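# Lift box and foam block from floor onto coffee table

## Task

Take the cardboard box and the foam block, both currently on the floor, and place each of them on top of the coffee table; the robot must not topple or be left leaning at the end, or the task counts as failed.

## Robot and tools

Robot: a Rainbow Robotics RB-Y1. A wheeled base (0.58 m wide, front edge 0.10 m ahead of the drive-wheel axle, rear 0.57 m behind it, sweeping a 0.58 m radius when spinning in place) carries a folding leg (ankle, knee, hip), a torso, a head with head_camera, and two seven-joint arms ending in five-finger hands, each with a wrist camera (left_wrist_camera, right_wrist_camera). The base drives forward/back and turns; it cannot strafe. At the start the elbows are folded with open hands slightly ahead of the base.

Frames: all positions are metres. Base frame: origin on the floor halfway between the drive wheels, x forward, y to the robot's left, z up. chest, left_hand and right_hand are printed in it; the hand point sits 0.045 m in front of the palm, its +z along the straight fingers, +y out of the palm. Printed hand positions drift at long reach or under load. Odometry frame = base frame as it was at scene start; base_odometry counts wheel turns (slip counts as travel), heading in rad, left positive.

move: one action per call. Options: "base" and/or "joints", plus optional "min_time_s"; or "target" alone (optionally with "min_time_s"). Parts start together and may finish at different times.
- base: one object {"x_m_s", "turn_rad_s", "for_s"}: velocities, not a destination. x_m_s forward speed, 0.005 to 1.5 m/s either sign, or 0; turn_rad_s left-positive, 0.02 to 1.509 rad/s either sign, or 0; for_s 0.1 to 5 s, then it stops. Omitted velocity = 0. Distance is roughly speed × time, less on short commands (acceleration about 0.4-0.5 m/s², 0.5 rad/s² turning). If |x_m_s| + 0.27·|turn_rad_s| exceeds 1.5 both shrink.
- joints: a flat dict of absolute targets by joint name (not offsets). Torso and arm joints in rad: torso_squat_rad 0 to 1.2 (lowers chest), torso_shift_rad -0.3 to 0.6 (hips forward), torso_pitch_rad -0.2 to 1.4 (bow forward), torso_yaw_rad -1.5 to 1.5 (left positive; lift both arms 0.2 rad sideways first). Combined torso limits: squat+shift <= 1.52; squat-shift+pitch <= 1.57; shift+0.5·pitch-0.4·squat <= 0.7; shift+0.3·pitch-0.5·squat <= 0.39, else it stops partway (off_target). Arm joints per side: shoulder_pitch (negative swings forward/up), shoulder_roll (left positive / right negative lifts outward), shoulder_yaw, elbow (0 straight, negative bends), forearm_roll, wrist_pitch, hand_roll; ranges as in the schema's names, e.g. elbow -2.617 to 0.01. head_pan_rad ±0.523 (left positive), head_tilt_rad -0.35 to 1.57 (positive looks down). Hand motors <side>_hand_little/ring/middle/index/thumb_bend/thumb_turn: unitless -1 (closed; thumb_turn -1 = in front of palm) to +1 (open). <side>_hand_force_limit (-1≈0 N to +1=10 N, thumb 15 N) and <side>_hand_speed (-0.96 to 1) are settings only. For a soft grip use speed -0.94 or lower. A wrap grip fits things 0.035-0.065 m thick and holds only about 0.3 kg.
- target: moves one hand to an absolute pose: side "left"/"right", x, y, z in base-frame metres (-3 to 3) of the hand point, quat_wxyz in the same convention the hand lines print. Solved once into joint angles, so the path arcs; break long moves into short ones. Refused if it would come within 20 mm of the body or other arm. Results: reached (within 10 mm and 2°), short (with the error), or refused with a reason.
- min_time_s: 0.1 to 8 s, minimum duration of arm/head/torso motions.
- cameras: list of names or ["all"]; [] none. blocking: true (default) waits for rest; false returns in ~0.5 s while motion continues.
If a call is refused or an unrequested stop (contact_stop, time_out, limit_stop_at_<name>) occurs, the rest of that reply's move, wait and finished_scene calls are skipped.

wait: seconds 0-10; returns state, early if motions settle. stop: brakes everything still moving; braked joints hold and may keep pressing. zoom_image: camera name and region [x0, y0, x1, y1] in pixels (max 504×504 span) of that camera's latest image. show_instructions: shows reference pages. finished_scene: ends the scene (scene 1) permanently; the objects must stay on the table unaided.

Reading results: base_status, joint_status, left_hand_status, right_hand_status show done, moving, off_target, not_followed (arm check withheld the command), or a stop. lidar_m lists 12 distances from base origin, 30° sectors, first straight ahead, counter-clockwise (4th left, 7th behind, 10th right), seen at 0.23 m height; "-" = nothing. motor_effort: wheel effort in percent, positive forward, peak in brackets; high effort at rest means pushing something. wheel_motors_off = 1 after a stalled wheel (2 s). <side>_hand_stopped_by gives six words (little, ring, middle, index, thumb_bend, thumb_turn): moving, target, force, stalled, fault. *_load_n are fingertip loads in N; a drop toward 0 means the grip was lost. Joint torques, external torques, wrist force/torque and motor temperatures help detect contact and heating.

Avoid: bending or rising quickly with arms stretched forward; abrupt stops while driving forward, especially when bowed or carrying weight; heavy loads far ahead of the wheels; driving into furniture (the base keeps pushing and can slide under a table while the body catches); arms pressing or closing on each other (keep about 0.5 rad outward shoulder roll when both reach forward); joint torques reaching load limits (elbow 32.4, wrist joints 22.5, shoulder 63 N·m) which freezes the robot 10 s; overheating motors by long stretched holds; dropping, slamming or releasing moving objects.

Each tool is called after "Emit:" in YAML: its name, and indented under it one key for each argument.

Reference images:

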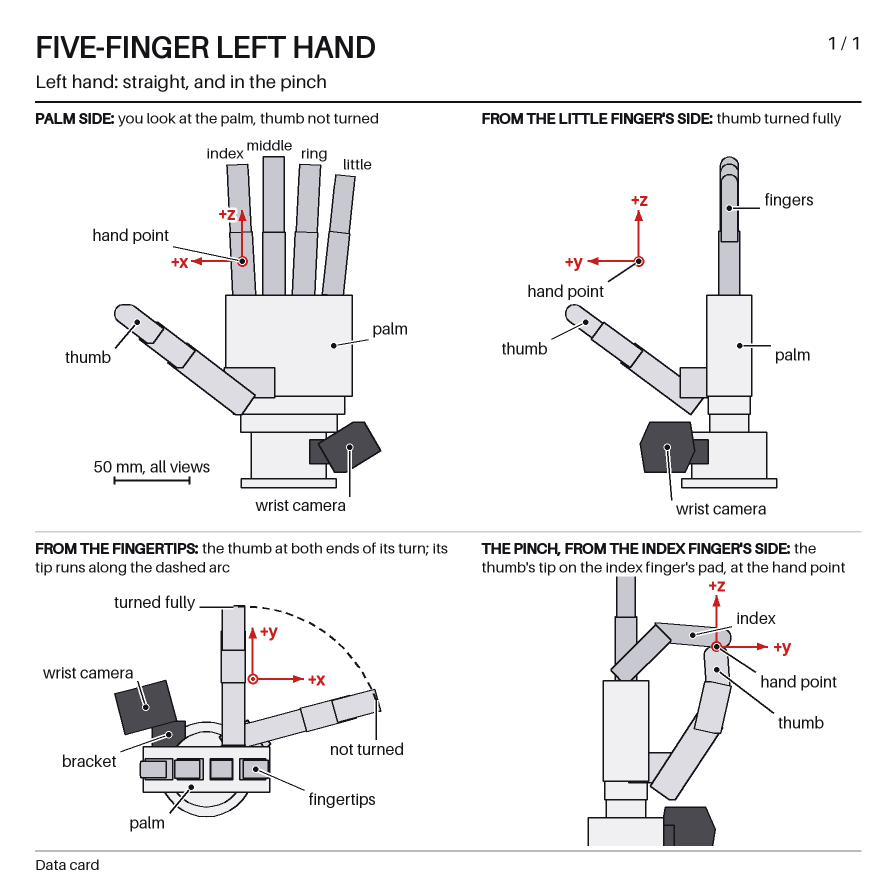

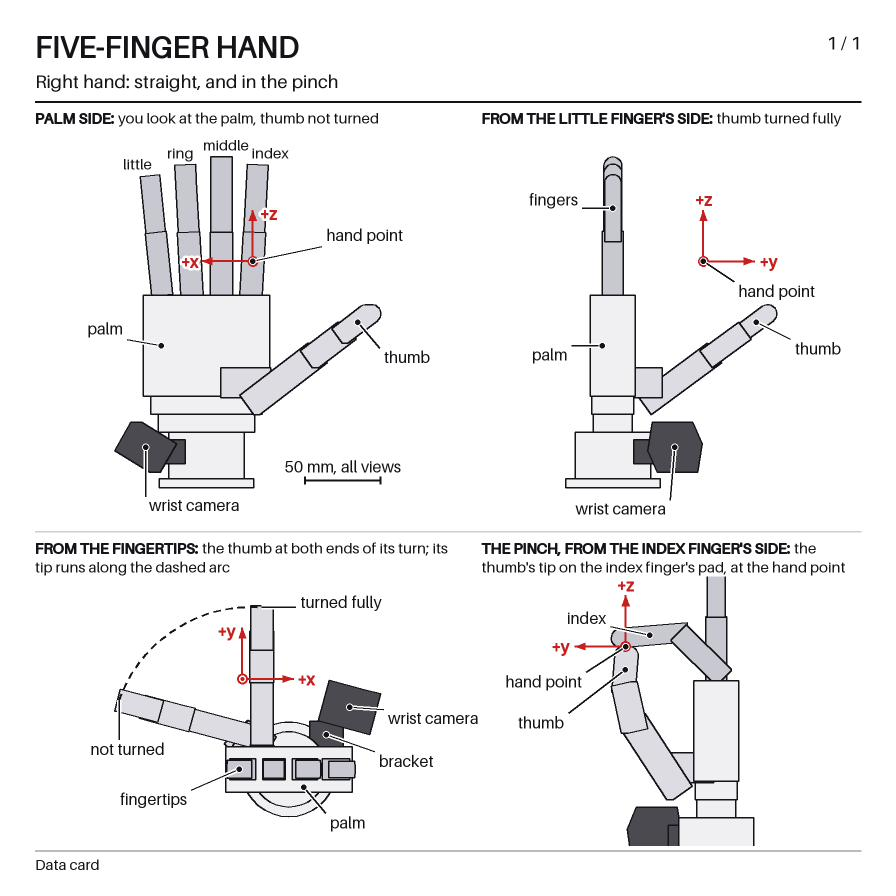

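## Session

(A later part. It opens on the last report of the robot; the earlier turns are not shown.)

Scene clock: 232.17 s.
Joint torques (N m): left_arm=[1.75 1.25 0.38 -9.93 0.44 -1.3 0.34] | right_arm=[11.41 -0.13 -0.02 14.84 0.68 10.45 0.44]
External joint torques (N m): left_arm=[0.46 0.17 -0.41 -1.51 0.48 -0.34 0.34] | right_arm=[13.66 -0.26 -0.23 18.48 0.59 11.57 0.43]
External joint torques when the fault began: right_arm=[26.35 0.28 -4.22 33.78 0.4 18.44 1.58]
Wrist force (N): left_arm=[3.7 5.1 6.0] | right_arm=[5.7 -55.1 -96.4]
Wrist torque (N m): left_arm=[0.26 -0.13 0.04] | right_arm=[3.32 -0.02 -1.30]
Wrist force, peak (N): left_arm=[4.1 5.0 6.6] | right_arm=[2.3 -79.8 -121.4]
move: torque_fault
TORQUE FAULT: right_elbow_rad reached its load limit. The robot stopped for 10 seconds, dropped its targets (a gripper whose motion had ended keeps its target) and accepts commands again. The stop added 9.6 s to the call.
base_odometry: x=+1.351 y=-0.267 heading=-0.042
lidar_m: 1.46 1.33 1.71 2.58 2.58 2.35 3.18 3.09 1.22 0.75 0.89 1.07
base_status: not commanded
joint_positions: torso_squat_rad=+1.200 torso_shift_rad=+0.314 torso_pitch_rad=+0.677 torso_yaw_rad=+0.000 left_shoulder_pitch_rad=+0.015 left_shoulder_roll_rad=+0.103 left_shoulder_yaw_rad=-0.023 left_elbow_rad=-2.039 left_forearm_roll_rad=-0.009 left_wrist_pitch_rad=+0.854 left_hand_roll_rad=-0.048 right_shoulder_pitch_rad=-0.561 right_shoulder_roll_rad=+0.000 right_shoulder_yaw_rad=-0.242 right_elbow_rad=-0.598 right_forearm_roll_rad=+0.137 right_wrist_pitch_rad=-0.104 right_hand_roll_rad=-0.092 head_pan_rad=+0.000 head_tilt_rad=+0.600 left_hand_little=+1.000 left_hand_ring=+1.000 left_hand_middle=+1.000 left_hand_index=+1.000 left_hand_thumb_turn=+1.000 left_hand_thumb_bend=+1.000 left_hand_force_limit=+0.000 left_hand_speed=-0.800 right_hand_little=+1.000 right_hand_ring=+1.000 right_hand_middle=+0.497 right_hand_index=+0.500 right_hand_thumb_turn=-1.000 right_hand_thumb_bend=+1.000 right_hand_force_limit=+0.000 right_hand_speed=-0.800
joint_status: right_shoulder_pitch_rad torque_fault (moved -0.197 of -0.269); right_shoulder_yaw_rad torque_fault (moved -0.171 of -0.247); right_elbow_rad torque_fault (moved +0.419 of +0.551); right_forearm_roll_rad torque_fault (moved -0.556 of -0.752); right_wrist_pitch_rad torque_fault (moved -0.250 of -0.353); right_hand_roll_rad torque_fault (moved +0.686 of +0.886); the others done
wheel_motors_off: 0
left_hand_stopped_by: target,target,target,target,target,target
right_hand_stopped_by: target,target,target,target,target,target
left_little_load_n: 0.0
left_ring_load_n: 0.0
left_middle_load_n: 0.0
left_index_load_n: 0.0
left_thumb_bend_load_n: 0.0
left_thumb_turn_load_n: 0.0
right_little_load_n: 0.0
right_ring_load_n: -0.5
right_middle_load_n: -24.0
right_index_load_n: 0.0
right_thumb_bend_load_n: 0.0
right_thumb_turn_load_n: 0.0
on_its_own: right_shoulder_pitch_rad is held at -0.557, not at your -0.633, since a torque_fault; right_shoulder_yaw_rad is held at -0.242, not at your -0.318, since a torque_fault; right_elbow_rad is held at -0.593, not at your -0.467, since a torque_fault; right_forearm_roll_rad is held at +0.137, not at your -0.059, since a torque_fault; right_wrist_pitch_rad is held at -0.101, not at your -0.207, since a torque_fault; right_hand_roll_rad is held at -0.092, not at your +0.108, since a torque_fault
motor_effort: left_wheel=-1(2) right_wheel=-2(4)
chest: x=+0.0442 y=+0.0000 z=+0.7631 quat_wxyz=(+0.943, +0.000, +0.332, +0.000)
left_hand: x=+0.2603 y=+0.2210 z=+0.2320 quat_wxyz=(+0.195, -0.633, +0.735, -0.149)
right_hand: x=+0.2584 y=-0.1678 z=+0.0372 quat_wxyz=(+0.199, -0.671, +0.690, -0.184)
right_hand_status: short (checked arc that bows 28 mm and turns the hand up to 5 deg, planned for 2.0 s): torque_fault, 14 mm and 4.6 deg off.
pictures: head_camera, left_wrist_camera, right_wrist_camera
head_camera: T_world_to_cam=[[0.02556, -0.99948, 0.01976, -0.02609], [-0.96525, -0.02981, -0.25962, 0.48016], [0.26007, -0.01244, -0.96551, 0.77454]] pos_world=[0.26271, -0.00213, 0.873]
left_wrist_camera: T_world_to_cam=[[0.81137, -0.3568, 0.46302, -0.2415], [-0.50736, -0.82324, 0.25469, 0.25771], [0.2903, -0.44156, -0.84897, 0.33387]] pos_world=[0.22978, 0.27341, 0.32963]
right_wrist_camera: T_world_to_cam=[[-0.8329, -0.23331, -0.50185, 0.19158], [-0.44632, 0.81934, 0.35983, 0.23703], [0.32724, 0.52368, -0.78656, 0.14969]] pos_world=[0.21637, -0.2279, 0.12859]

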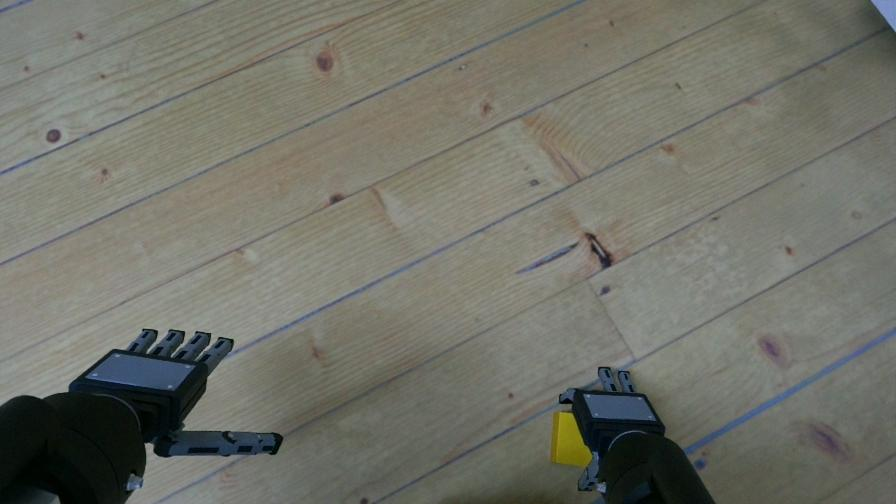

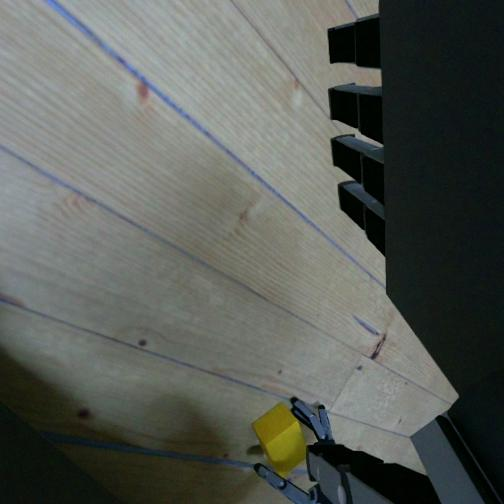

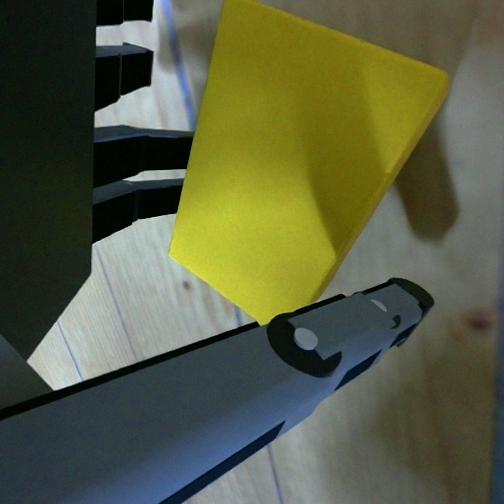

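Emit:
move:
  target: {"side": "right", "x": 0.268, "y": -0.172, "z": 0.06, "quat_wxyz": [0.19157, -0.64682, 0.70781, -0.20963]}
  min_time_s: 2
  cameras: ["all"]

Emit:
zoom_image:
  camera: "left_wrist_camera"
  region: [220, 380, 380, 504]

Scene clock: 238.00 s.
Joint torques (N m): left_arm=[1.75 0.65 1.22 -9.64 0.32 -1.25 0.23] | right_arm=[-0.43 2.21 1.19 -6.2 -0.04 -0.11 -0.03]
External joint torques (N m): left_arm=[0.4 -0.44 0.43 -1.23 0.36 -0.29 0.23] | right_arm=[0.84 1.7 0.94 -1.02 -0.21 0.43 -0.04]
Wrist force (N): left_arm=[3.8 4.9 6.5] | right_arm=[10.0 -6.9 -1.5]
Wrist torque (N m): left_arm=[0.19 -0.12 0.08] | right_arm=[-0.85 -1.96 -0.23]
Wrist force, peak (N): left_arm=[4.1 5.3 6.6] | right_arm=[9.8 -66.4 -103.8]
move: done
base_odometry: x=+1.351 y=-0.267 heading=-0.042
lidar_m: 1.45 1.34 1.72 2.57 2.57 2.35 3.19 3.08 1.22 0.75 0.89 1.06
base_status: not commanded
joint_positions: torso_squat_rad=+1.200 torso_shift_rad=+0.315 torso_pitch_rad=+0.680 torso_yaw_rad=+0.000 left_shoulder_pitch_rad=+0.015 left_shoulder_roll_rad=+0.103 left_shoulder_yaw_rad=-0.023 left_elbow_rad=-2.039 left_forearm_roll_rad=-0.009 left_wrist_pitch_rad=+0.854 left_hand_roll_rad=-0.048 right_shoulder_pitch_rad=-0.416 right_shoulder_roll_rad=+0.000 right_shoulder_yaw_rad=-0.085 right_elbow_rad=-0.908 right_forearm_roll_rad=+1.026 right_wrist_pitch_rad=+0.116 right_hand_roll_rad=-1.114 head_pan_rad=+0.000 head_tilt_rad=+0.600 left_hand_little=+1.000 left_hand_ring=+1.000 left_hand_middle=+1.000 left_hand_index=+1.000 left_hand_thumb_turn=+1.000 left_hand_thumb_bend=+1.000 left_hand_force_limit=+0.000 left_hand_speed=-0.800 right_hand_little=+1.000 right_hand_ring=+1.000 right_hand_middle=+0.500 right_hand_index=+0.500 right_hand_thumb_turn=-1.000 right_hand_thumb_bend=+1.000 right_hand_force_limit=+0.000 right_hand_speed=-0.800
joint_status: all done
wheel_motors_off: 0
left_hand_stopped_by: target,target,target,target,target,target
right_hand_stopped_by: target,target,target,target,target,target
left_little_load_n: 0.0
left_ring_load_n: 0.0
left_middle_load_n: 0.0
left_index_load_n: 0.0
left_thumb_bend_load_n: 0.0
left_thumb_turn_load_n: 0.0
right_little_load_n: 0.0
right_ring_load_n: 0.0
right_middle_load_n: 0.0
right_index_load_n: 0.0
right_thumb_bend_load_n: 0.0
right_thumb_turn_load_n: 0.0
motor_effort: left_wheel=-1(1) right_wheel=+0(5)
chest: x=+0.0451 y=-0.0002 z=+0.7625 quat_wxyz=(+0.943, +0.000, +0.333, +0.000)
left_hand: x=+0.2597 y=+0.2212 z=+0.2311 quat_wxyz=(+0.194, -0.633, +0.735, -0.148)
right_hand: x=+0.2672 y=-0.1722 z=+0.0590 quat_wxyz=(+0.189, -0.649, +0.709, -0.202)
right_hand_status: reached (checked arc that bows 9 mm and turns the hand up to 4 deg, planned for 2.0 s): 1 mm and 1.0 deg off.
pictures: head_camera, left_wrist_camera, right_wrist_camera
head_camera: T_world_to_cam=[[0.0255, -0.9995, 0.01894, -0.02567], [-0.96592, -0.02952, -0.25714, 0.47904], [0.25757, -0.01174, -0.96619, 0.77441]] pos_world=[0.26391, -0.00243, 0.87189]
left_wrist_camera: T_world_to_cam=[[0.81259, -0.35715, 0.46059, -0.24027], [-0.50671, -0.8234, 0.25546, 0.25756], [0.28801, -0.44096, -0.85006, 0.33393]] pos_world=[0.22957, 0.27351, 0.32873]
right_wrist_camera: T_world_to_cam=[[-0.84099, -0.18998, -0.5066, 0.21876], [-0.39552, 0.85477, 0.33604, 0.23063], [0.36919, 0.48298, -0.794, 0.14843]] pos_world=[0.2204, -0.22726, 0.15118]

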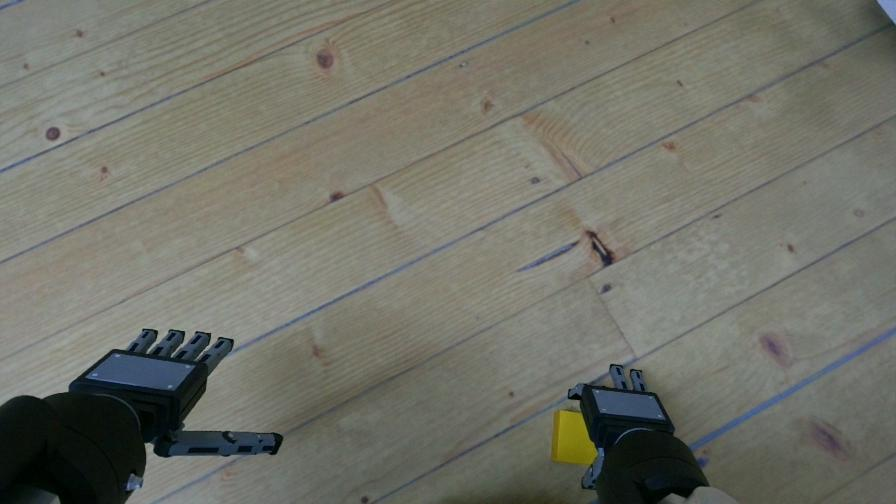

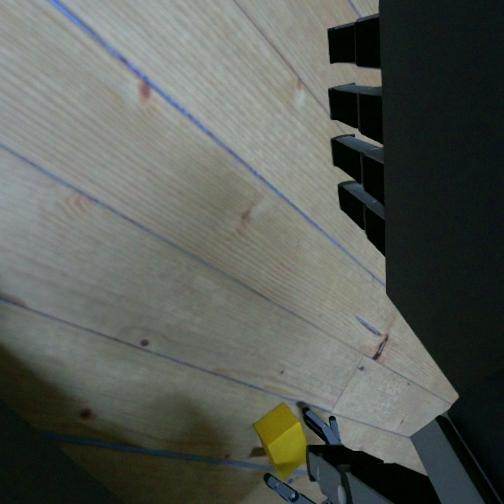

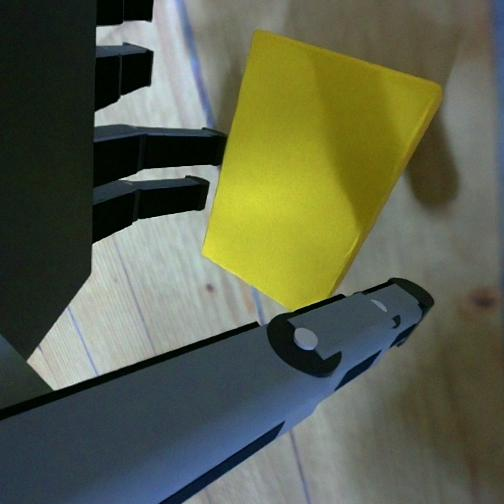

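Scaled by 3.150 from the camera's image (finer frame: 720x720).

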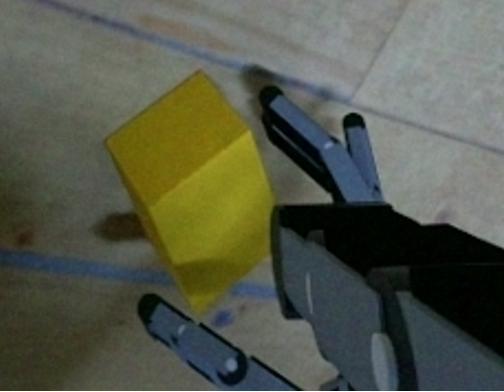

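Emit:
move:
  target: {"side": "right", "x": 0.275, "y": -0.2, "z": 0.2, "quat_wxyz": [0.25674, -0.61983, 0.68513, -0.28378]}
  min_time_s: 2
  cameras: []

Emit:
move:
  base: {"x_m_s": -0.1, "for_s": 1.0}
  joints: {"left_shoulder_roll_rad": 0.35, "right_hand_index": 1, "right_hand_middle": 1}
  cameras: []

Emit:
move:
  joints: {"right_shoulder_roll_rad": -0.35}
  cameras: []

Emit:
move:
  joints: {"torso_yaw_rad": 0.5, "head_pan_rad": -0.5}
  min_time_s: 3
  cameras: ["all"]

Scene clock: 260.13 s.
Joint torques (N m): left_arm=[1.91 1.34 1.17 -9.93 0.12 -1.45 0.19] | right_arm=[4.5 -2.8 -0.04 -8.96 0.12 -0.35 0.33]
External joint torques (N m): left_arm=[0.56 0.25 0.38 -1.53 0.16 -0.49 0.19] | right_arm=[0.32 -1.17 0.61 -1.02 -0.42 0.37 0.32]
Wrist force (N): left_arm=[3.6 4.7 5.9] | right_arm=[10.2 -5.9 -2.1]
Wrist torque (N m): left_arm=[0.20 -0.09 0.09] | right_arm=[-0.75 -1.97 0.00]
Wrist force, peak (N): left_arm=[3.7 5.5 6.4] | right_arm=[10.4 -7.0 -1.3]
move: done
base_odometry: x=+1.351 y=-0.267 heading=-0.042
lidar_m: 1.45 1.33 1.72 2.59 2.58 2.35 3.18 3.08 1.23 0.75 0.89 1.08
base_status: not commanded
joint_positions: torso_squat_rad=+1.200 torso_shift_rad=+0.315 torso_pitch_rad=+0.680 torso_yaw_rad=+0.000 left_shoulder_pitch_rad=+0.015 left_shoulder_roll_rad=+0.103 left_shoulder_yaw_rad=-0.023 left_elbow_rad=-2.039 left_forearm_roll_rad=-0.009 left_wrist_pitch_rad=+0.854 left_hand_roll_rad=-0.048 right_shoulder_pitch_rad=+0.077 right_shoulder_roll_rad=-0.193 right_shoulder_yaw_rad=+0.220 right_elbow_rad=-1.758 right_forearm_roll_rad=+0.850 right_wrist_pitch_rad=+0.345 right_hand_roll_rad=-1.091 head_pan_rad=+0.000 head_tilt_rad=+0.600 left_hand_little=+1.000 left_hand_ring=+1.000 left_hand_middle=+1.000 left_hand_index=+1.000 left_hand_thumb_turn=+1.000 left_hand_thumb_bend=+1.000 left_hand_force_limit=+0.000 left_hand_speed=-0.800 right_hand_little=+1.000 right_hand_ring=+1.000 right_hand_middle=+0.500 right_hand_index=+0.500 right_hand_thumb_turn=-1.000 right_hand_thumb_bend=+1.000 right_hand_force_limit=+0.000 right_hand_speed=-0.800
joint_status: all done
wheel_motors_off: 0
left_hand_stopped_by: target,target,target,target,target,target
right_hand_stopped_by: target,target,target,target,target,target
left_little_load_n: 0.0
left_ring_load_n: 0.0
left_middle_load_n: 0.0
left_index_load_n: 0.0
left_thumb_bend_load_n: 0.0
left_thumb_turn_load_n: 0.0
right_little_load_n: 0.0
right_ring_load_n: 0.0
right_middle_load_n: 0.0
right_index_load_n: 0.0
right_thumb_bend_load_n: 0.0
right_thumb_turn_load_n: 0.0
motor_effort: left_wheel=-1(1) right_wheel=-2(5)
chest: x=+0.0451 y=-0.0002 z=+0.7625 quat_wxyz=(+0.943, +0.000, +0.333, +0.000)
left_hand: x=+0.2597 y=+0.2212 z=+0.2310 quat_wxyz=(+0.194, -0.633, +0.735, -0.147)
right_hand: x=+0.2749 y=-0.2000 z=+0.1999 quat_wxyz=(+0.257, -0.620, +0.685, -0.284)
right_hand_status: reached (checked arc that bows 40 mm and turns the hand up to 15 deg, planned for 2.0 s): 0 mm and 0.0 deg off.

Scene clock: 261.70 s.
Joint torques (N m): left_arm=[1.91 3.25 3.33 -9.27 -0.04 -1.22 0.23] | right_arm=[3.46 -2.75 0.41 -8.61 0.14 -0.28 0.47]
External joint torques (N m): left_arm=[0.25 -0.57 0.52 -1.26 0.27 -0.35 0.24] | right_arm=[-0.72 -1.13 1.06 -0.66 -0.39 0.44 0.46]
Wrist force (N): left_arm=[4.7 4.2 5.8] | right_arm=[10.0 -6.1 -2.1]
Wrist torque (N m): left_arm=[0.17 -0.20 0.19] | right_arm=[-0.78 -1.94 -0.02]
Wrist force, peak (N): left_arm=[4.6 5.0 6.7] | right_arm=[10.3 -6.1 -2.2]
move: done
base_odometry: x=+1.252 y=-0.262 heading=-0.041
lidar_m: 1.52 1.43 1.76 2.63 2.54 2.26 3.10 3.00 1.17 1.06 0.77 1.11
base_status: done (sent for 1 of 1 s)
joint_positions: torso_squat_rad=+1.200 torso_shift_rad=+0.315 torso_pitch_rad=+0.680 torso_yaw_rad=+0.000 left_shoulder_pitch_rad=+0.015 left_shoulder_roll_rad=+0.350 left_shoulder_yaw_rad=-0.023 left_elbow_rad=-2.039 left_forearm_roll_rad=-0.009 left_wrist_pitch_rad=+0.854 left_hand_roll_rad=-0.048 right_shoulder_pitch_rad=+0.077 right_shoulder_roll_rad=-0.193 right_shoulder_yaw_rad=+0.220 right_elbow_rad=-1.758 right_forearm_roll_rad=+0.850 right_wrist_pitch_rad=+0.345 right_hand_roll_rad=-1.091 head_pan_rad=+0.000 head_tilt_rad=+0.600 left_hand_little=+1.000 left_hand_ring=+1.000 left_hand_middle=+1.000 left_hand_index=+1.000 left_hand_thumb_turn=+1.000 left_hand_thumb_bend=+1.000 left_hand_force_limit=+0.000 left_hand_speed=-0.800 right_hand_little=+1.000 right_hand_ring=+1.000 right_hand_middle=+1.000 right_hand_index=+1.000 right_hand_thumb_turn=-1.000 right_hand_thumb_bend=+1.000 right_hand_force_limit=+0.000 right_hand_speed=-0.800
joint_status: all done
wheel_motors_off: 0
left_hand_stopped_by: target,target,target,target,target,target
right_hand_stopped_by: target,target,target,target,target,target
left_little_load_n: 0.0
left_ring_load_n: 0.0
left_middle_load_n: 0.0
left_index_load_n: 0.0
left_thumb_bend_load_n: 0.0
left_thumb_turn_load_n: 0.0
right_little_load_n: 0.0
right_ring_load_n: 0.0
right_middle_load_n: 0.0
right_index_load_n: -0.5
right_thumb_bend_load_n: 0.0
right_thumb_turn_load_n: 0.0
motor_effort: left_wheel=+1(16) right_wheel=-1(20)
chest: x=+0.0452 y=-0.0003 z=+0.7625 quat_wxyz=(+0.943, +0.000, +0.333, +0.000)
left_hand: x=+0.2660 y=+0.3073 z=+0.2393 quat_wxyz=(+0.241, -0.552, +0.793, -0.091)
right_hand: x=+0.2749 y=-0.2000 z=+0.1998 quat_wxyz=(+0.257, -0.620, +0.685, -0.284)

Scene clock: 262.47 s.
Joint torques (N m): left_arm=[2.06 2.39 2.58 -9.28 0 -1.3 0.37] | right_arm=[3.95 -3.14 -1.77 -8.17 0.16 -0.31 0.35]
External joint torques (N m): left_arm=[0.4 -1.44 -0.22 -1.27 0.31 -0.42 0.38] | right_arm=[-0.59 0.6 0.23 -0.58 -0.39 0.19 0.34]
Wrist force (N): left_arm=[5.1 4.5 6.1] | right_arm=[9.4 -6.2 -2.0]
Wrist torque (N m): left_arm=[0.18 -0.29 0.20] | right_arm=[-0.80 -1.91 -0.06]
Wrist force, peak (N): left_arm=[5.2 4.4 6.4] | right_arm=[10.6 -5.9 -2.0]
move: done
base_odometry: x=+1.252 y=-0.262 heading=-0.041
lidar_m: 1.53 1.43 1.75 2.64 2.55 2.26 3.10 2.99 1.17 1.07 0.78 1.11
base_status: not commanded
joint_positions: torso_squat_rad=+1.200 torso_shift_rad=+0.315 torso_pitch_rad=+0.680 torso_yaw_rad=+0.000 left_shoulder_pitch_rad=+0.015 left_shoulder_roll_rad=+0.350 left_shoulder_yaw_rad=-0.023 left_elbow_rad=-2.039 left_forearm_roll_rad=-0.009 left_wrist_pitch_rad=+0.854 left_hand_roll_rad=-0.048 right_shoulder_pitch_rad=+0.077 right_shoulder_roll_rad=-0.350 right_shoulder_yaw_rad=+0.220 right_elbow_rad=-1.758 right_forearm_roll_rad=+0.850 right_wrist_pitch_rad=+0.345 right_hand_roll_rad=-1.091 head_pan_rad=+0.000 head_tilt_rad=+0.600 left_hand_little=+1.000 left_hand_ring=+1.000 left_hand_middle=+1.000 left_hand_index=+1.000 left_hand_thumb_turn=+1.000 left_hand_thumb_bend=+1.000 left_hand_force_limit=+0.000 left_hand_speed=-0.800 right_hand_little=+1.000 right_hand_ring=+1.000 right_hand_middle=+1.000 right_hand_index=+1.000 right_hand_thumb_turn=-1.000 right_hand_thumb_bend=+1.000 right_hand_force_limit=+0.000 right_hand_speed=-0.800
joint_status: all done
wheel_motors_off: 0
left_hand_stopped_by: target,target,target,target,target,target
right_hand_stopped_by: target,target,target,target,target,target
left_little_load_n: 0.0
left_ring_load_n: 0.0
left_middle_load_n: 0.0
left_index_load_n: 0.0
left_thumb_bend_load_n: 0.0
left_thumb_turn_load_n: 0.0
right_little_load_n: 0.0
right_ring_load_n: 0.0
right_middle_load_n: 0.0
right_index_load_n: 0.0
right_thumb_bend_load_n: 0.0
right_thumb_turn_load_n: 0.0
motor_effort: left_wheel=+1(1) right_wheel=+4(4)
chest: x=+0.0452 y=-0.0003 z=+0.7625 quat_wxyz=(+0.943, +0.000, +0.333, +0.000)
left_hand: x=+0.2660 y=+0.3073 z=+0.2393 quat_wxyz=(+0.241, -0.552, +0.793, -0.091)
right_hand: x=+0.2729 y=-0.2524 z=+0.1998 quat_wxyz=(+0.234, -0.670, +0.634, -0.307)

Scene clock: 265.77 s.
Joint torques (N m): left_arm=[2.47 6.37 4.48 -8.75 -0.41 -1.24 0.29] | right_arm=[3.32 0.39 0.21 -8.4 0.23 -0.68 0.3]
External joint torques (N m): left_arm=[0.6 -0.49 -0.56 -1.52 0.19 -0.48 0.3] | right_arm=[0.36 0.13 -0.26 0 -0.3 0.26 0.3]
Wrist force (N): left_arm=[6.0 4.4 5.9] | right_arm=[10.5 -5.8 -2.4]
Wrist torque (N m): left_arm=[0.23 -0.30 0.22] | right_arm=[-0.73 -1.95 0.00]
Wrist force, peak (N): left_arm=[5.8 4.4 6.4] | right_arm=[11.3 -5.8 -2.6]
move: limit_stop_at_own_body_right_arm
base_odometry: x=+1.252 y=-0.262 heading=-0.041
lidar_m: 1.53 1.43 1.76 2.63 2.53 2.26 3.11 3.00 1.18 1.07 0.79 1.12
base_status: not commanded
joint_positions: torso_squat_rad=+1.200 torso_shift_rad=+0.315 torso_pitch_rad=+0.680 torso_yaw_rad=+0.353 left_shoulder_pitch_rad=+0.016 left_shoulder_roll_rad=+0.350 left_shoulder_yaw_rad=-0.023 left_elbow_rad=-2.039 left_forearm_roll_rad=-0.009 left_wrist_pitch_rad=+0.854 left_hand_roll_rad=-0.048 right_shoulder_pitch_rad=+0.076 right_shoulder_roll_rad=-0.350 right_shoulder_yaw_rad=+0.220 right_elbow_rad=-1.759 right_forearm_roll_rad=+0.850 right_wrist_pitch_rad=+0.345 right_hand_roll_rad=-1.091 head_pan_rad=-0.500 head_tilt_rad=+0.600 left_hand_little=+1.000 left_hand_ring=+1.000 left_hand_middle=+1.000 left_hand_index=+1.000 left_hand_thumb_turn=+1.000 left_hand_thumb_bend=+1.000 left_hand_force_limit=+0.000 left_hand_speed=-0.800 right_hand_little=+1.000 right_hand_ring=+1.000 right_hand_middle=+1.000 right_hand_index=+1.000 right_hand_thumb_turn=-1.000 right_hand_thumb_bend=+1.000 right_hand_force_limit=+0.000 right_hand_speed=-0.800
joint_status: torso_yaw_rad limit_stop_at_own_body_right_arm (moved +0.353 of +0.500); the others done
wheel_motors_off: 0
left_hand_stopped_by: target,target,target,target,target,target
right_hand_stopped_by: target,target,target,target,target,target
left_little_load_n: 0.0
left_ring_load_n: 0.0
left_middle_load_n: 0.0
left_index_load_n: 0.0
left_thumb_bend_load_n: 0.0
left_thumb_turn_load_n: 0.0
right_little_load_n: 0.0
right_ring_load_n: 0.0
right_middle_load_n: 0.0
right_index_load_n: 0.0
right_thumb_bend_load_n: 0.0
right_thumb_turn_load_n: 0.0
on_its_own: torso_yaw_rad is held at +0.353, not at your +0.500, since a limit_stop_at_own_body_right_arm
motor_effort: left_wheel=+1(5) right_wheel=+0(4)
chest: x=+0.0452 y=-0.0003 z=+0.7625 quat_wxyz=(+0.928, +0.059, +0.328, +0.166)
left_hand: x=+0.1592 y=+0.4616 z=+0.3257 quat_wxyz=(+0.310, -0.625, +0.716, +0.030)
right_hand: x=+0.3155 y=-0.0529 z=+0.1657 quat_wxyz=(+0.347, -0.720, +0.567, -0.200)
pictures: head_camera, left_wrist_camera, right_wrist_camera
head_camera: T_world_to_cam=[[-0.08807, -0.98995, 0.11061, -0.07996], [-0.96446, 0.05698, -0.258, 0.47845], [0.24911, -0.1294, -0.95979, 0.77207]] pos_world=[0.26208, -0.00651, 0.87331]
left_wrist_camera: T_world_to_cam=[[0.87464, -0.40722, 0.26304, -0.03867], [-0.3996, -0.9128, -0.08439, 0.51531], [0.27446, -0.0313, -0.96109, 0.39864]] pos_world=[0.13033, 0.46711, 0.43679]
right_wrist_camera: T_world_to_cam=[[-0.58576, -0.36736, -0.72244, 0.28193], [-0.73658, 0.61318, 0.28542, 0.21519], [0.33814, 0.69932, -0.62977, 0.15173]] pos_world=[0.27234, -0.13449, 0.23781]

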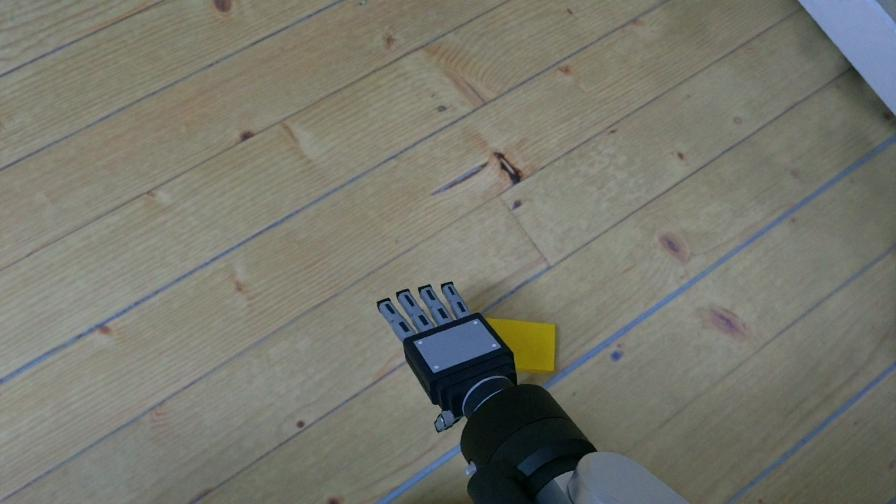

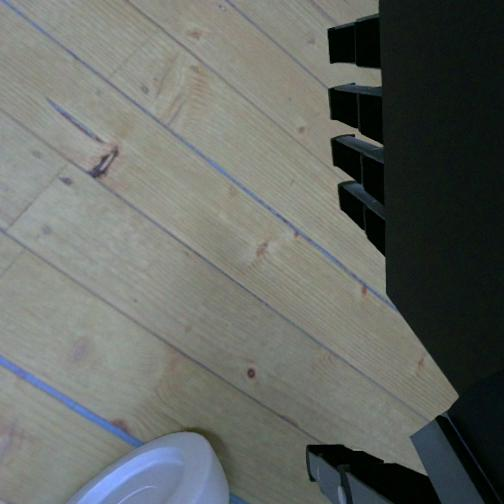

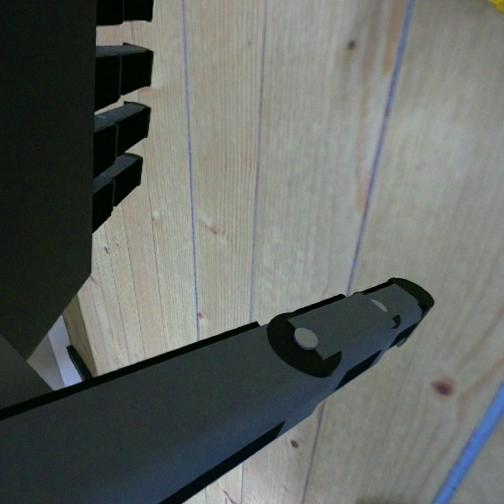

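Emit:
move:
  target: {"side": "right", "x": 0.38, "y": -0.2, "z": 0.18, "quat_wxyz": [0.25674, -0.61983, 0.68513, -0.28378]}
  min_time_s: 2
  cameras: []

Emit:
move:
  joints: {"torso_yaw_rad": 0.5}
  min_time_s: 1.5
  cameras: []

Emit:
move:
  target: {"side": "right", "x": 0.377, "y": -0.175, "z": 0.13, "quat_wxyz": [0.25674, -0.61983, 0.68513, -0.28378]}
  min_time_s: 2
  cameras: ["all"]

Scene clock: 271.80 s.
Joint torques (N m): left_arm=[1.6 6.12 5.44 -8.66 -0.4 -1.31 0.14] | right_arm=[4.04 -4.07 -3.72 -9.71 0.43 -0.18 -0.1]
External joint torques (N m): left_arm=[-0.28 -0.74 0.39 -1.42 0.2 -0.55 0.15] | right_arm=[0.99 -1.17 -1.57 -1.23 -0.42 0.49 -0.1]
Wrist force (N): left_arm=[5.9 4.5 5.5] | right_arm=[10.0 -6.2 -2.1]
Wrist torque (N m): left_arm=[0.28 -0.29 0.22] | right_arm=[-0.80 -1.95 -0.19]
Wrist force, peak (N): left_arm=[6.4 4.4 6.0] | right_arm=[10.9 -6.0 -2.3]
move: done
base_odometry: x=+1.252 y=-0.262 heading=-0.041
lidar_m: 1.53 1.42 1.76 2.63 2.53 2.26 3.11 3.00 1.18 1.06 0.78 1.12
base_status: not commanded
joint_positions: torso_squat_rad=+1.200 torso_shift_rad=+0.315 torso_pitch_rad=+0.680 torso_yaw_rad=+0.353 left_shoulder_pitch_rad=+0.016 left_shoulder_roll_rad=+0.350 left_shoulder_yaw_rad=-0.023 left_elbow_rad=-2.039 left_forearm_roll_rad=-0.009 left_wrist_pitch_rad=+0.854 left_hand_roll_rad=-0.048 right_shoulder_pitch_rad=+0.103 right_shoulder_roll_rad=-0.423 right_shoulder_yaw_rad=-0.004 right_elbow_rad=-1.874 right_forearm_roll_rad=+0.648 right_wrist_pitch_rad=+0.584 right_hand_roll_rad=-1.122 head_pan_rad=-0.500 head_tilt_rad=+0.600 left_hand_little=+1.000 left_hand_ring=+1.000 left_hand_middle=+1.000 left_hand_index=+1.000 left_hand_thumb_turn=+1.000 left_hand_thumb_bend=+1.000 left_hand_force_limit=+0.000 left_hand_speed=-0.800 right_hand_little=+1.000 right_hand_ring=+1.000 right_hand_middle=+1.000 right_hand_index=+1.000 right_hand_thumb_turn=-1.000 right_hand_thumb_bend=+1.000 right_hand_force_limit=+0.000 right_hand_speed=-0.800
joint_status: all done
wheel_motors_off: 0
left_hand_stopped_by: target,target,target,target,target,target
right_hand_stopped_by: target,target,target,target,target,target
left_little_load_n: 0.0
left_ring_load_n: 0.0
left_middle_load_n: 0.0
left_index_load_n: 0.0
left_thumb_bend_load_n: 0.0
left_thumb_turn_load_n: 0.0
right_little_load_n: 0.0
right_ring_load_n: 0.0
right_middle_load_n: 0.0
right_index_load_n: 0.0
right_thumb_bend_load_n: 0.0
right_thumb_turn_load_n: 0.0
on_its_own: torso_yaw_rad is held at +0.353, not at your +0.500, since a limit_stop_at_own_body_right_arm
motor_effort: left_wheel=+0(1) right_wheel=-1(3)
chest: x=+0.0452 y=-0.0003 z=+0.7625 quat_wxyz=(+0.928, +0.059, +0.328, +0.166)
left_hand: x=+0.1592 y=+0.4616 z=+0.3257 quat_wxyz=(+0.310, -0.625, +0.716, +0.030)
right_hand: x=+0.3799 y=-0.1998 z=+0.1800 quat_wxyz=(+0.257, -0.620, +0.685, -0.284)
right_hand_status: reached (checked arc that bows 6 mm and turns the hand up to 23 deg, planned for 2.0 s): 0 mm and 0.0 deg off.

Scene clock: 273.60 s.
Joint torques (N m): left_arm=[1.6 7.87 6.16 -8.54 -0.42 -1.04 0.23] | right_arm=[2.71 -2.95 -2.5 -9.88 0.31 -0.34 -0.13]
External joint torques (N m): left_arm=[-0.01 -0.16 0.25 -1.64 0.29 -0.31 0.24] | right_arm=[0.69 -1.38 -1.32 -1.03 -0.5 0.51 -0.13]
Wrist force (N): left_arm=[6.7 3.9 5.6] | right_arm=[10.4 -6.2 -2.1]
Wrist torque (N m): left_arm=[0.18 -0.38 0.26] | right_arm=[-0.80 -1.95 -0.17]
Wrist force, peak (N): left_arm=[6.6 4.5 5.8] | right_arm=[10.7 -6.1 -2.3]
move: done
base_odometry: x=+1.252 y=-0.262 heading=-0.041
lidar_m: 1.54 1.43 1.75 2.63 2.54 2.28 3.11 3.00 1.18 1.06 0.77 1.12
base_status: not commanded
joint_positions: torso_squat_rad=+1.200 torso_shift_rad=+0.315 torso_pitch_rad=+0.680 torso_yaw_rad=+0.500 left_shoulder_pitch_rad=+0.016 left_shoulder_roll_rad=+0.350 left_shoulder_yaw_rad=-0.023 left_elbow_rad=-2.039 left_forearm_roll_rad=-0.009 left_wrist_pitch_rad=+0.854 left_hand_roll_rad=-0.048 right_shoulder_pitch_rad=+0.104 right_shoulder_roll_rad=-0.423 right_shoulder_yaw_rad=-0.004 right_elbow_rad=-1.874 right_forearm_roll_rad=+0.648 right_wrist_pitch_rad=+0.584 right_hand_roll_rad=-1.122 head_pan_rad=-0.500 head_tilt_rad=+0.600 left_hand_little=+1.000 left_hand_ring=+1.000 left_hand_middle=+1.000 left_hand_index=+1.000 left_hand_thumb_turn=+1.000 left_hand_thumb_bend=+1.000 left_hand_force_limit=+0.000 left_hand_speed=-0.800 right_hand_little=+1.000 right_hand_ring=+1.000 right_hand_middle=+1.000 right_hand_index=+1.000 right_hand_thumb_turn=-1.000 right_hand_thumb_bend=+1.000 right_hand_force_limit=+0.000 right_hand_speed=-0.800
joint_status: all done
wheel_motors_off: 0
left_hand_stopped_by: target,target,target,target,target,target
right_hand_stopped_by: target,target,target,target,target,target
left_little_load_n: 0.0
left_ring_load_n: 0.0
left_middle_load_n: 0.0
left_index_load_n: 0.0
left_thumb_bend_load_n: 0.0
left_thumb_turn_load_n: 0.0
right_little_load_n: 0.0
right_ring_load_n: 0.0
right_middle_load_n: 0.0
right_index_load_n: 0.0
right_thumb_bend_load_n: 0.0
right_thumb_turn_load_n: 0.0
motor_effort: left_wheel=+1(1) right_wheel=+1(3)
chest: x=+0.0452 y=-0.0003 z=+0.7625 quat_wxyz=(+0.913, +0.083, +0.323, +0.233)
left_hand: x=+0.1038 y=+0.5097 z=+0.3706 quat_wxyz=(+0.337, -0.650, +0.677, +0.081)
right_hand: x=+0.3974 y=-0.1061 z=+0.1659 quat_wxyz=(+0.301, -0.645, +0.661, -0.237)

Scene clock: 275.93 s.
Joint torques (N m): left_arm=[0.89 8.52 5.54 -8.53 -0.61 -1.13 0.09] | right_arm=[4.26 0.79 -2.83 -7.24 0.74 -0.67 -0.17]
External joint torques (N m): left_arm=[-0.72 0.49 -0.37 -1.63 0.1 -0.4 0.1] | right_arm=[0.48 1.97 -1.58 0.72 0.01 -0.2 -0.18]
Wrist force (N): left_arm=[6.8 4.2 5.4] | right_arm=[10.1 -6.1 -2.1]
Wrist torque (N m): left_arm=[0.20 -0.39 0.30] | right_arm=[-0.78 -1.95 -0.18]
Wrist force, peak (N): left_arm=[6.6 4.5 5.5] | right_arm=[10.7 -6.2 -2.2]
move: done
base_odometry: x=+1.252 y=-0.262 heading=-0.041
lidar_m: 1.53 1.42 1.76 2.64 2.54 2.26 3.11 3.00 1.16 1.07 0.78 1.11
base_status: not commanded
joint_positions: torso_squat_rad=+1.200 torso_shift_rad=+0.315 torso_pitch_rad=+0.680 torso_yaw_rad=+0.500 left_shoulder_pitch_rad=+0.016 left_shoulder_roll_rad=+0.350 left_shoulder_yaw_rad=-0.023 left_elbow_rad=-2.039 left_forearm_roll_rad=-0.009 left_wrist_pitch_rad=+0.854 left_hand_roll_rad=-0.048 right_shoulder_pitch_rad=+0.137 right_shoulder_roll_rad=-0.313 right_shoulder_yaw_rad=-0.136 right_elbow_rad=-1.732 right_forearm_roll_rad=+0.867 right_wrist_pitch_rad=+0.478 right_hand_roll_rad=-1.268 head_pan_rad=-0.500 head_tilt_rad=+0.600 left_hand_little=+1.000 left_hand_ring=+1.000 left_hand_middle=+1.000 left_hand_index=+1.000 left_hand_thumb_turn=+1.000 left_hand_thumb_bend=+1.000 left_hand_force_limit=+0.000 left_hand_speed=-0.800 right_hand_little=+1.000 right_hand_ring=+1.000 right_hand_middle=+1.000 right_hand_index=+1.000 right_hand_thumb_turn=-1.000 right_hand_thumb_bend=+1.000 right_hand_force_limit=+0.000 right_hand_speed=-0.800
joint_status: all done
wheel_motors_off: 0
left_hand_stopped_by: target,target,target,target,target,target
right_hand_stopped_by: target,target,target,target,target,target
left_little_load_n: 0.0
left_ring_load_n: 0.0
left_middle_load_n: 0.0
left_index_load_n: 0.0
left_thumb_bend_load_n: 0.0
left_thumb_turn_load_n: 0.0
right_little_load_n: 0.0
right_ring_load_n: 0.0
right_middle_load_n: 0.0
right_index_load_n: 0.0
right_thumb_bend_load_n: 0.0
right_thumb_turn_load_n: 0.0
motor_effort: left_wheel=+1(1) right_wheel=-1(4)
chest: x=+0.0452 y=-0.0003 z=+0.7625 quat_wxyz=(+0.913, +0.083, +0.323, +0.233)
left_hand: x=+0.1038 y=+0.5097 z=+0.3706 quat_wxyz=(+0.337, -0.650, +0.677, +0.081)
right_hand: x=+0.3770 y=-0.1747 z=+0.1301 quat_wxyz=(+0.256, -0.620, +0.685, -0.283)
right_hand_status: reached (checked arc that bows 5 mm and turns the hand up to 8 deg, planned for 2.0 s): 0 mm and 0.1 deg off.
pictures: head_camera, left_wrist_camera, right_wrist_camera
head_camera: T_world_to_cam=[[0.02556, -0.9995, 0.01874, -0.01499], [-0.966, -0.02952, -0.25684, 0.47758], [0.25726, -0.01154, -0.96627, 0.77675]] pos_world=[0.2619, 0.00807, 0.87349]
left_wrist_camera: T_world_to_cam=[[0.91656, -0.32764, 0.22929, -0.0148], [-0.29371, -0.94065, -0.17003, 0.57581], [0.27139, 0.0885, -0.95839, 0.39669]] pos_world=[0.07503, 0.50168, 0.48149]
right_wrist_camera: T_world_to_cam=[[-0.71187, -0.19496, -0.67471, 0.31896], [-0.44553, 0.868, 0.21926, 0.28875], [0.5429, 0.45669, -0.70477, 0.08385]] pos_world=[0.31018, -0.22675, 0.21099]

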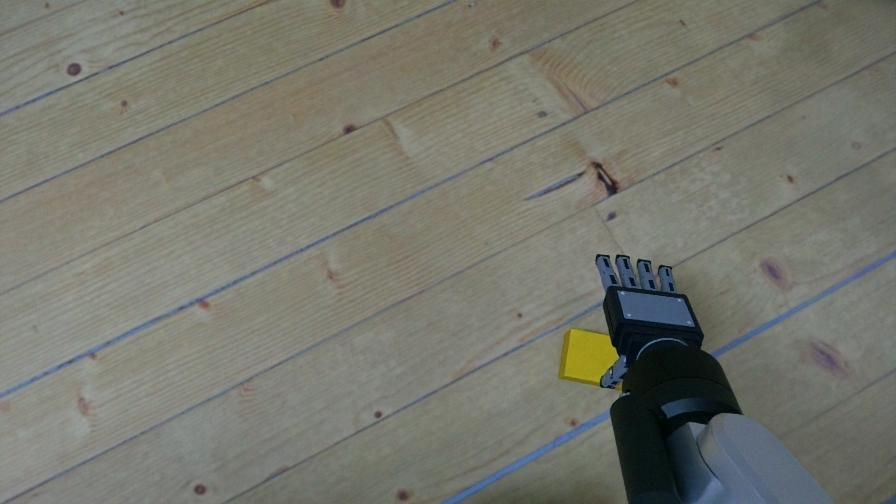

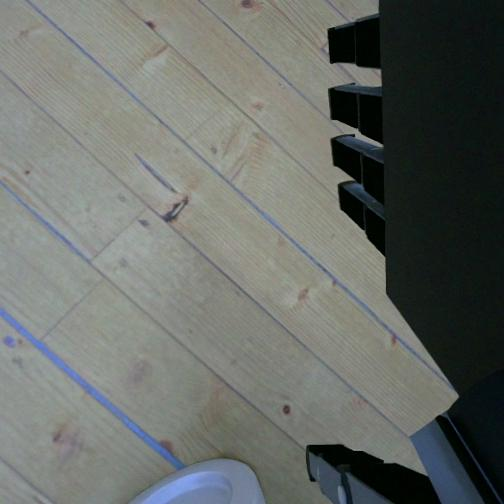

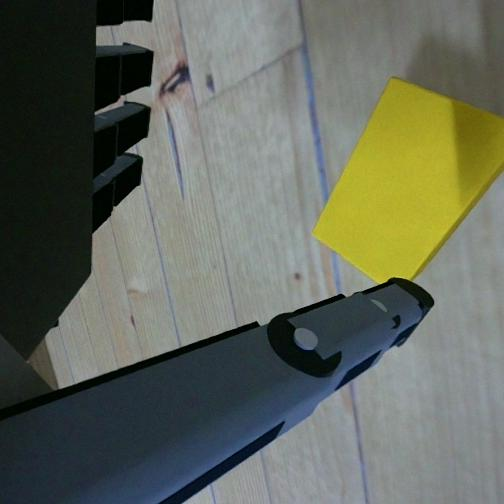

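Emit:
zoom_image:
  camera: "head_camera"
  region: [540, 300, 670, 400]

Scaled by 3.877 from the camera's image (finer frame: 1280x720).

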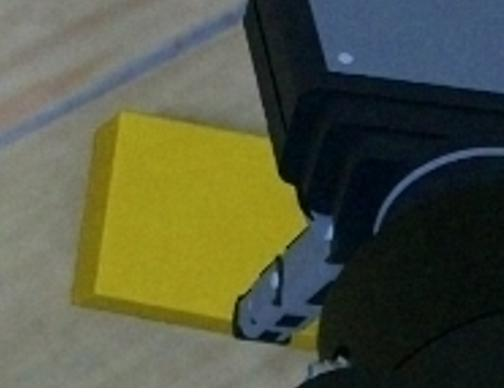

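Emit:
move:
  target: {"side": "right", "x": 0.361, "y": -0.1777, "z": 0.085, "quat_wxyz": [0.2474, -0.5973, 0.7049, -0.2920]}
  min_time_s: 2
  cameras: ["right_wrist_camera"]

Emit:
move:
  target: {"side": "right", "x": 0.361, "y": -0.1777, "z": 0.055, "quat_wxyz": [0.2474, -0.5973, 0.7049, -0.2920]}
  min_time_s: 2
  cameras: ["head_camera", "right_wrist_camera"]

Emit:
zoom_image:
  camera: "head_camera"
  region: [540, 280, 740, 420]

Scene clock: 298.87 s.
Joint torques (N m): left_arm=[1.41 7.63 5.09 -8.65 -0.57 -1.22 0.15] | right_arm=[2.53 1.72 -2.31 -6.16 0.46 -0.18 -0.08]
External joint torques (N m): left_arm=[-0.2 -0.41 -0.82 -1.75 0.15 -0.49 0.16] | right_arm=[-0.75 1.62 -1.81 0.84 -0.07 -0.15 -0.09]
Wrist force (N): left_arm=[6.3 4.1 5.6] | right_arm=[10.1 -6.0 -2.0]
Wrist torque (N m): left_arm=[0.21 -0.32 0.24] | right_arm=[-0.76 -1.95 -0.18]
Wrist force, peak (N): left_arm=[6.7 4.3 5.9] | right_arm=[10.4 -6.3 -2.2]
move: done
base_odometry: x=+1.252 y=-0.262 heading=-0.041
lidar_m: 1.52 1.43 1.76 2.62 2.54 2.26 3.11 3.00 1.17 1.07 0.78 1.12
base_status: not commanded
joint_positions: torso_squat_rad=+1.200 torso_shift_rad=+0.315 torso_pitch_rad=+0.680 torso_yaw_rad=+0.500 left_shoulder_pitch_rad=+0.016 left_shoulder_roll_rad=+0.350 left_shoulder_yaw_rad=-0.023 left_elbow_rad=-2.039 left_forearm_roll_rad=-0.009 left_wrist_pitch_rad=+0.854 left_hand_roll_rad=-0.048 right_shoulder_pitch_rad=+0.030 right_shoulder_roll_rad=-0.186 right_shoulder_yaw_rad=-0.249 right_elbow_rad=-1.477 right_forearm_roll_rad=+1.248 right_wrist_pitch_rad=+0.344 right_hand_roll_rad=-1.571 head_pan_rad=-0.500 head_tilt_rad=+0.600 left_hand_little=+1.000 left_hand_ring=+1.000 left_hand_middle=+1.000 left_hand_index=+1.000 left_hand_thumb_turn=+1.000 left_hand_thumb_bend=+1.000 left_hand_force_limit=+0.000 left_hand_speed=-0.800 right_hand_little=+1.000 right_hand_ring=+1.000 right_hand_middle=+1.000 right_hand_index=+1.000 right_hand_thumb_turn=-1.000 right_hand_thumb_bend=+1.000 right_hand_force_limit=+0.000 right_hand_speed=-0.800
joint_status: all done
wheel_motors_off: 0
left_hand_stopped_by: target,target,target,target,target,target
right_hand_stopped_by: target,target,target,target,target,target
left_little_load_n: -0.5
left_ring_load_n: 0.0
left_middle_load_n: 0.0
left_index_load_n: 0.0
left_thumb_bend_load_n: 0.0
left_thumb_turn_load_n: 0.0
right_little_load_n: 0.0
right_ring_load_n: 0.0
right_middle_load_n: -0.5
right_index_load_n: 0.0
right_thumb_bend_load_n: 0.0
right_thumb_turn_load_n: 0.0
motor_effort: left_wheel=+1(1) right_wheel=-1(3)
chest: x=+0.0452 y=-0.0003 z=+0.7625 quat_wxyz=(+0.913, +0.083, +0.323, +0.233)
left_hand: x=+0.1038 y=+0.5097 z=+0.3706 quat_wxyz=(+0.337, -0.650, +0.677, +0.081)
right_hand: x=+0.3609 y=-0.1776 z=+0.0851 quat_wxyz=(+0.246, -0.598, +0.705, -0.291)
right_hand_status: reached (checked arc that bows 9 mm and turns the hand up to 4 deg, planned for 2.0 s): 0 mm and 0.2 deg off.
right_wrist_camera: T_world_to_cam=[[-0.72483, -0.14857, -0.67272, 0.2892], [-0.38778, 0.89508, 0.22015, 0.27787], [0.56943, 0.42044, -0.70639, 0.0463]] pos_world=[0.29101, -0.22522, 0.16609]

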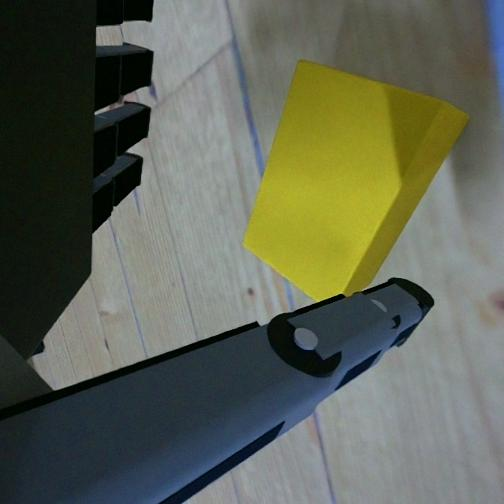

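Scene clock: 301.20 s.
Joint torques (N m): left_arm=[1.27 7.92 5.89 -8.34 -0.55 -1.36 0.28] | right_arm=[1.66 -1.74 -2.07 -5.42 0.42 0.11 -0.09]
External joint torques (N m): left_arm=[-0.34 -0.12 -0.03 -1.44 0.16 -0.63 0.29] | right_arm=[-0.81 -1.66 -1.66 0.85 -0.01 -0.28 -0.1]
Wrist force (N): left_arm=[6.5 3.6 5.5] | right_arm=[10.2 -6.2 -2.1]
Wrist torque (N m): left_arm=[0.13 -0.36 0.29] | right_arm=[-0.78 -1.98 -0.18]
Wrist force, peak (N): left_arm=[6.8 4.2 5.7] | right_arm=[10.3 -6.3 -2.2]
move: done
base_odometry: x=+1.252 y=-0.262 heading=-0.041
lidar_m: 1.52 1.43 1.75 2.63 2.54 2.26 3.10 3.00 1.17 1.06 0.77 1.11
base_status: not commanded
joint_positions: torso_squat_rad=+1.200 torso_shift_rad=+0.315 torso_pitch_rad=+0.680 torso_yaw_rad=+0.500 left_shoulder_pitch_rad=+0.016 left_shoulder_roll_rad=+0.350 left_shoulder_yaw_rad=-0.023 left_elbow_rad=-2.039 left_forearm_roll_rad=-0.009 left_wrist_pitch_rad=+0.854 left_hand_roll_rad=-0.048 right_shoulder_pitch_rad=-0.061 right_shoulder_roll_rad=-0.211 right_shoulder_yaw_rad=-0.263 right_elbow_rad=-1.279 right_forearm_roll_rad=+1.517 right_wrist_pitch_rad=+0.324 right_hand_roll_rad=-1.859 head_pan_rad=-0.500 head_tilt_rad=+0.600 left_hand_little=+1.000 left_hand_ring=+1.000 left_hand_middle=+1.000 left_hand_index=+1.000 left_hand_thumb_turn=+1.000 left_hand_thumb_bend=+1.000 left_hand_force_limit=+0.000 left_hand_speed=-0.800 right_hand_little=+1.000 right_hand_ring=+1.000 right_hand_middle=+1.000 right_hand_index=+1.000 right_hand_thumb_turn=-1.000 right_hand_thumb_bend=+1.000 right_hand_force_limit=+0.000 right_hand_speed=-0.800
joint_status: all done
wheel_motors_off: 0
left_hand_stopped_by: target,target,target,target,target,target
right_hand_stopped_by: target,target,target,target,target,target
left_little_load_n: 0.0
left_ring_load_n: 0.0
left_middle_load_n: 0.0
left_index_load_n: 0.0
left_thumb_bend_load_n: 0.0
left_thumb_turn_load_n: 0.0
right_little_load_n: 0.0
right_ring_load_n: 0.0
right_middle_load_n: 0.0
right_index_load_n: 0.0
right_thumb_bend_load_n: 0.0
right_thumb_turn_load_n: 0.0
motor_effort: left_wheel=+1(1) right_wheel=-2(3)
chest: x=+0.0452 y=-0.0003 z=+0.7625 quat_wxyz=(+0.913, +0.083, +0.323, +0.233)
left_hand: x=+0.1038 y=+0.5097 z=+0.3706 quat_wxyz=(+0.337, -0.650, +0.677, +0.081)
right_hand: x=+0.3610 y=-0.1772 z=+0.0553 quat_wxyz=(+0.243, -0.599, +0.706, -0.288)
right_hand_status: reached (checked arc that bows 7 mm and turns the hand up to 1 deg, planned for 2.0 s): 1 mm and 0.7 deg off.
head_camera: T_world_to_cam=[[0.02556, -0.9995, 0.01874, -0.01499], [-0.966, -0.02952, -0.25684, 0.47758], [0.25726, -0.01154, -0.96627, 0.77675]] pos_world=[0.2619, 0.00807, 0.87349]
right_wrist_camera: T_world_to_cam=[[-0.73021, -0.14824, -0.66695, 0.27114], [-0.38571, 0.89519, 0.22332, 0.28313], [0.56393, 0.42032, -0.71085, 0.02727]] pos_world=[0.29182, -0.22472, 0.13699]

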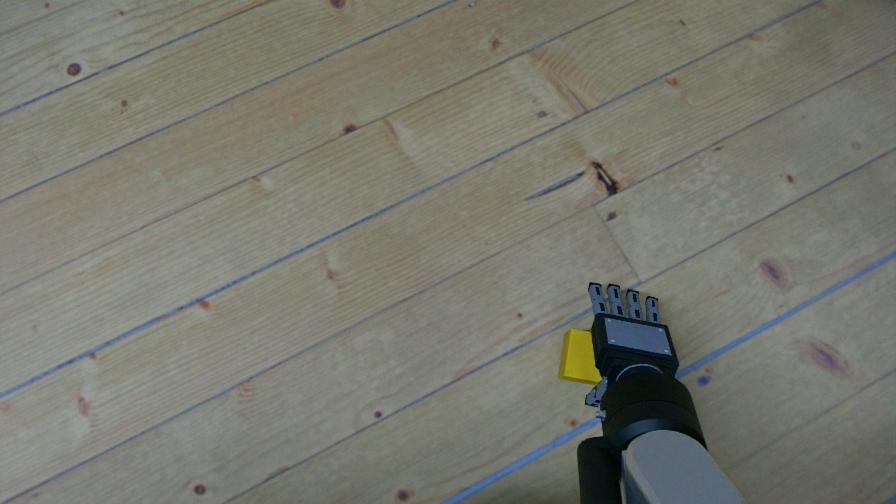

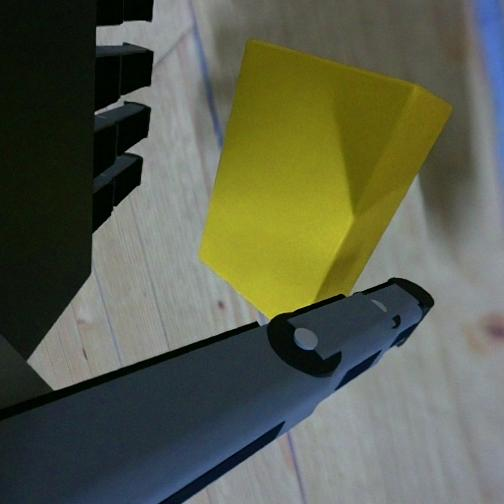

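Scaled by 2.520 from the camera's image (finer frame: 1280x720).

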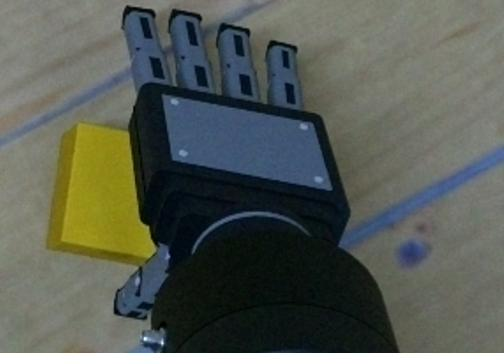

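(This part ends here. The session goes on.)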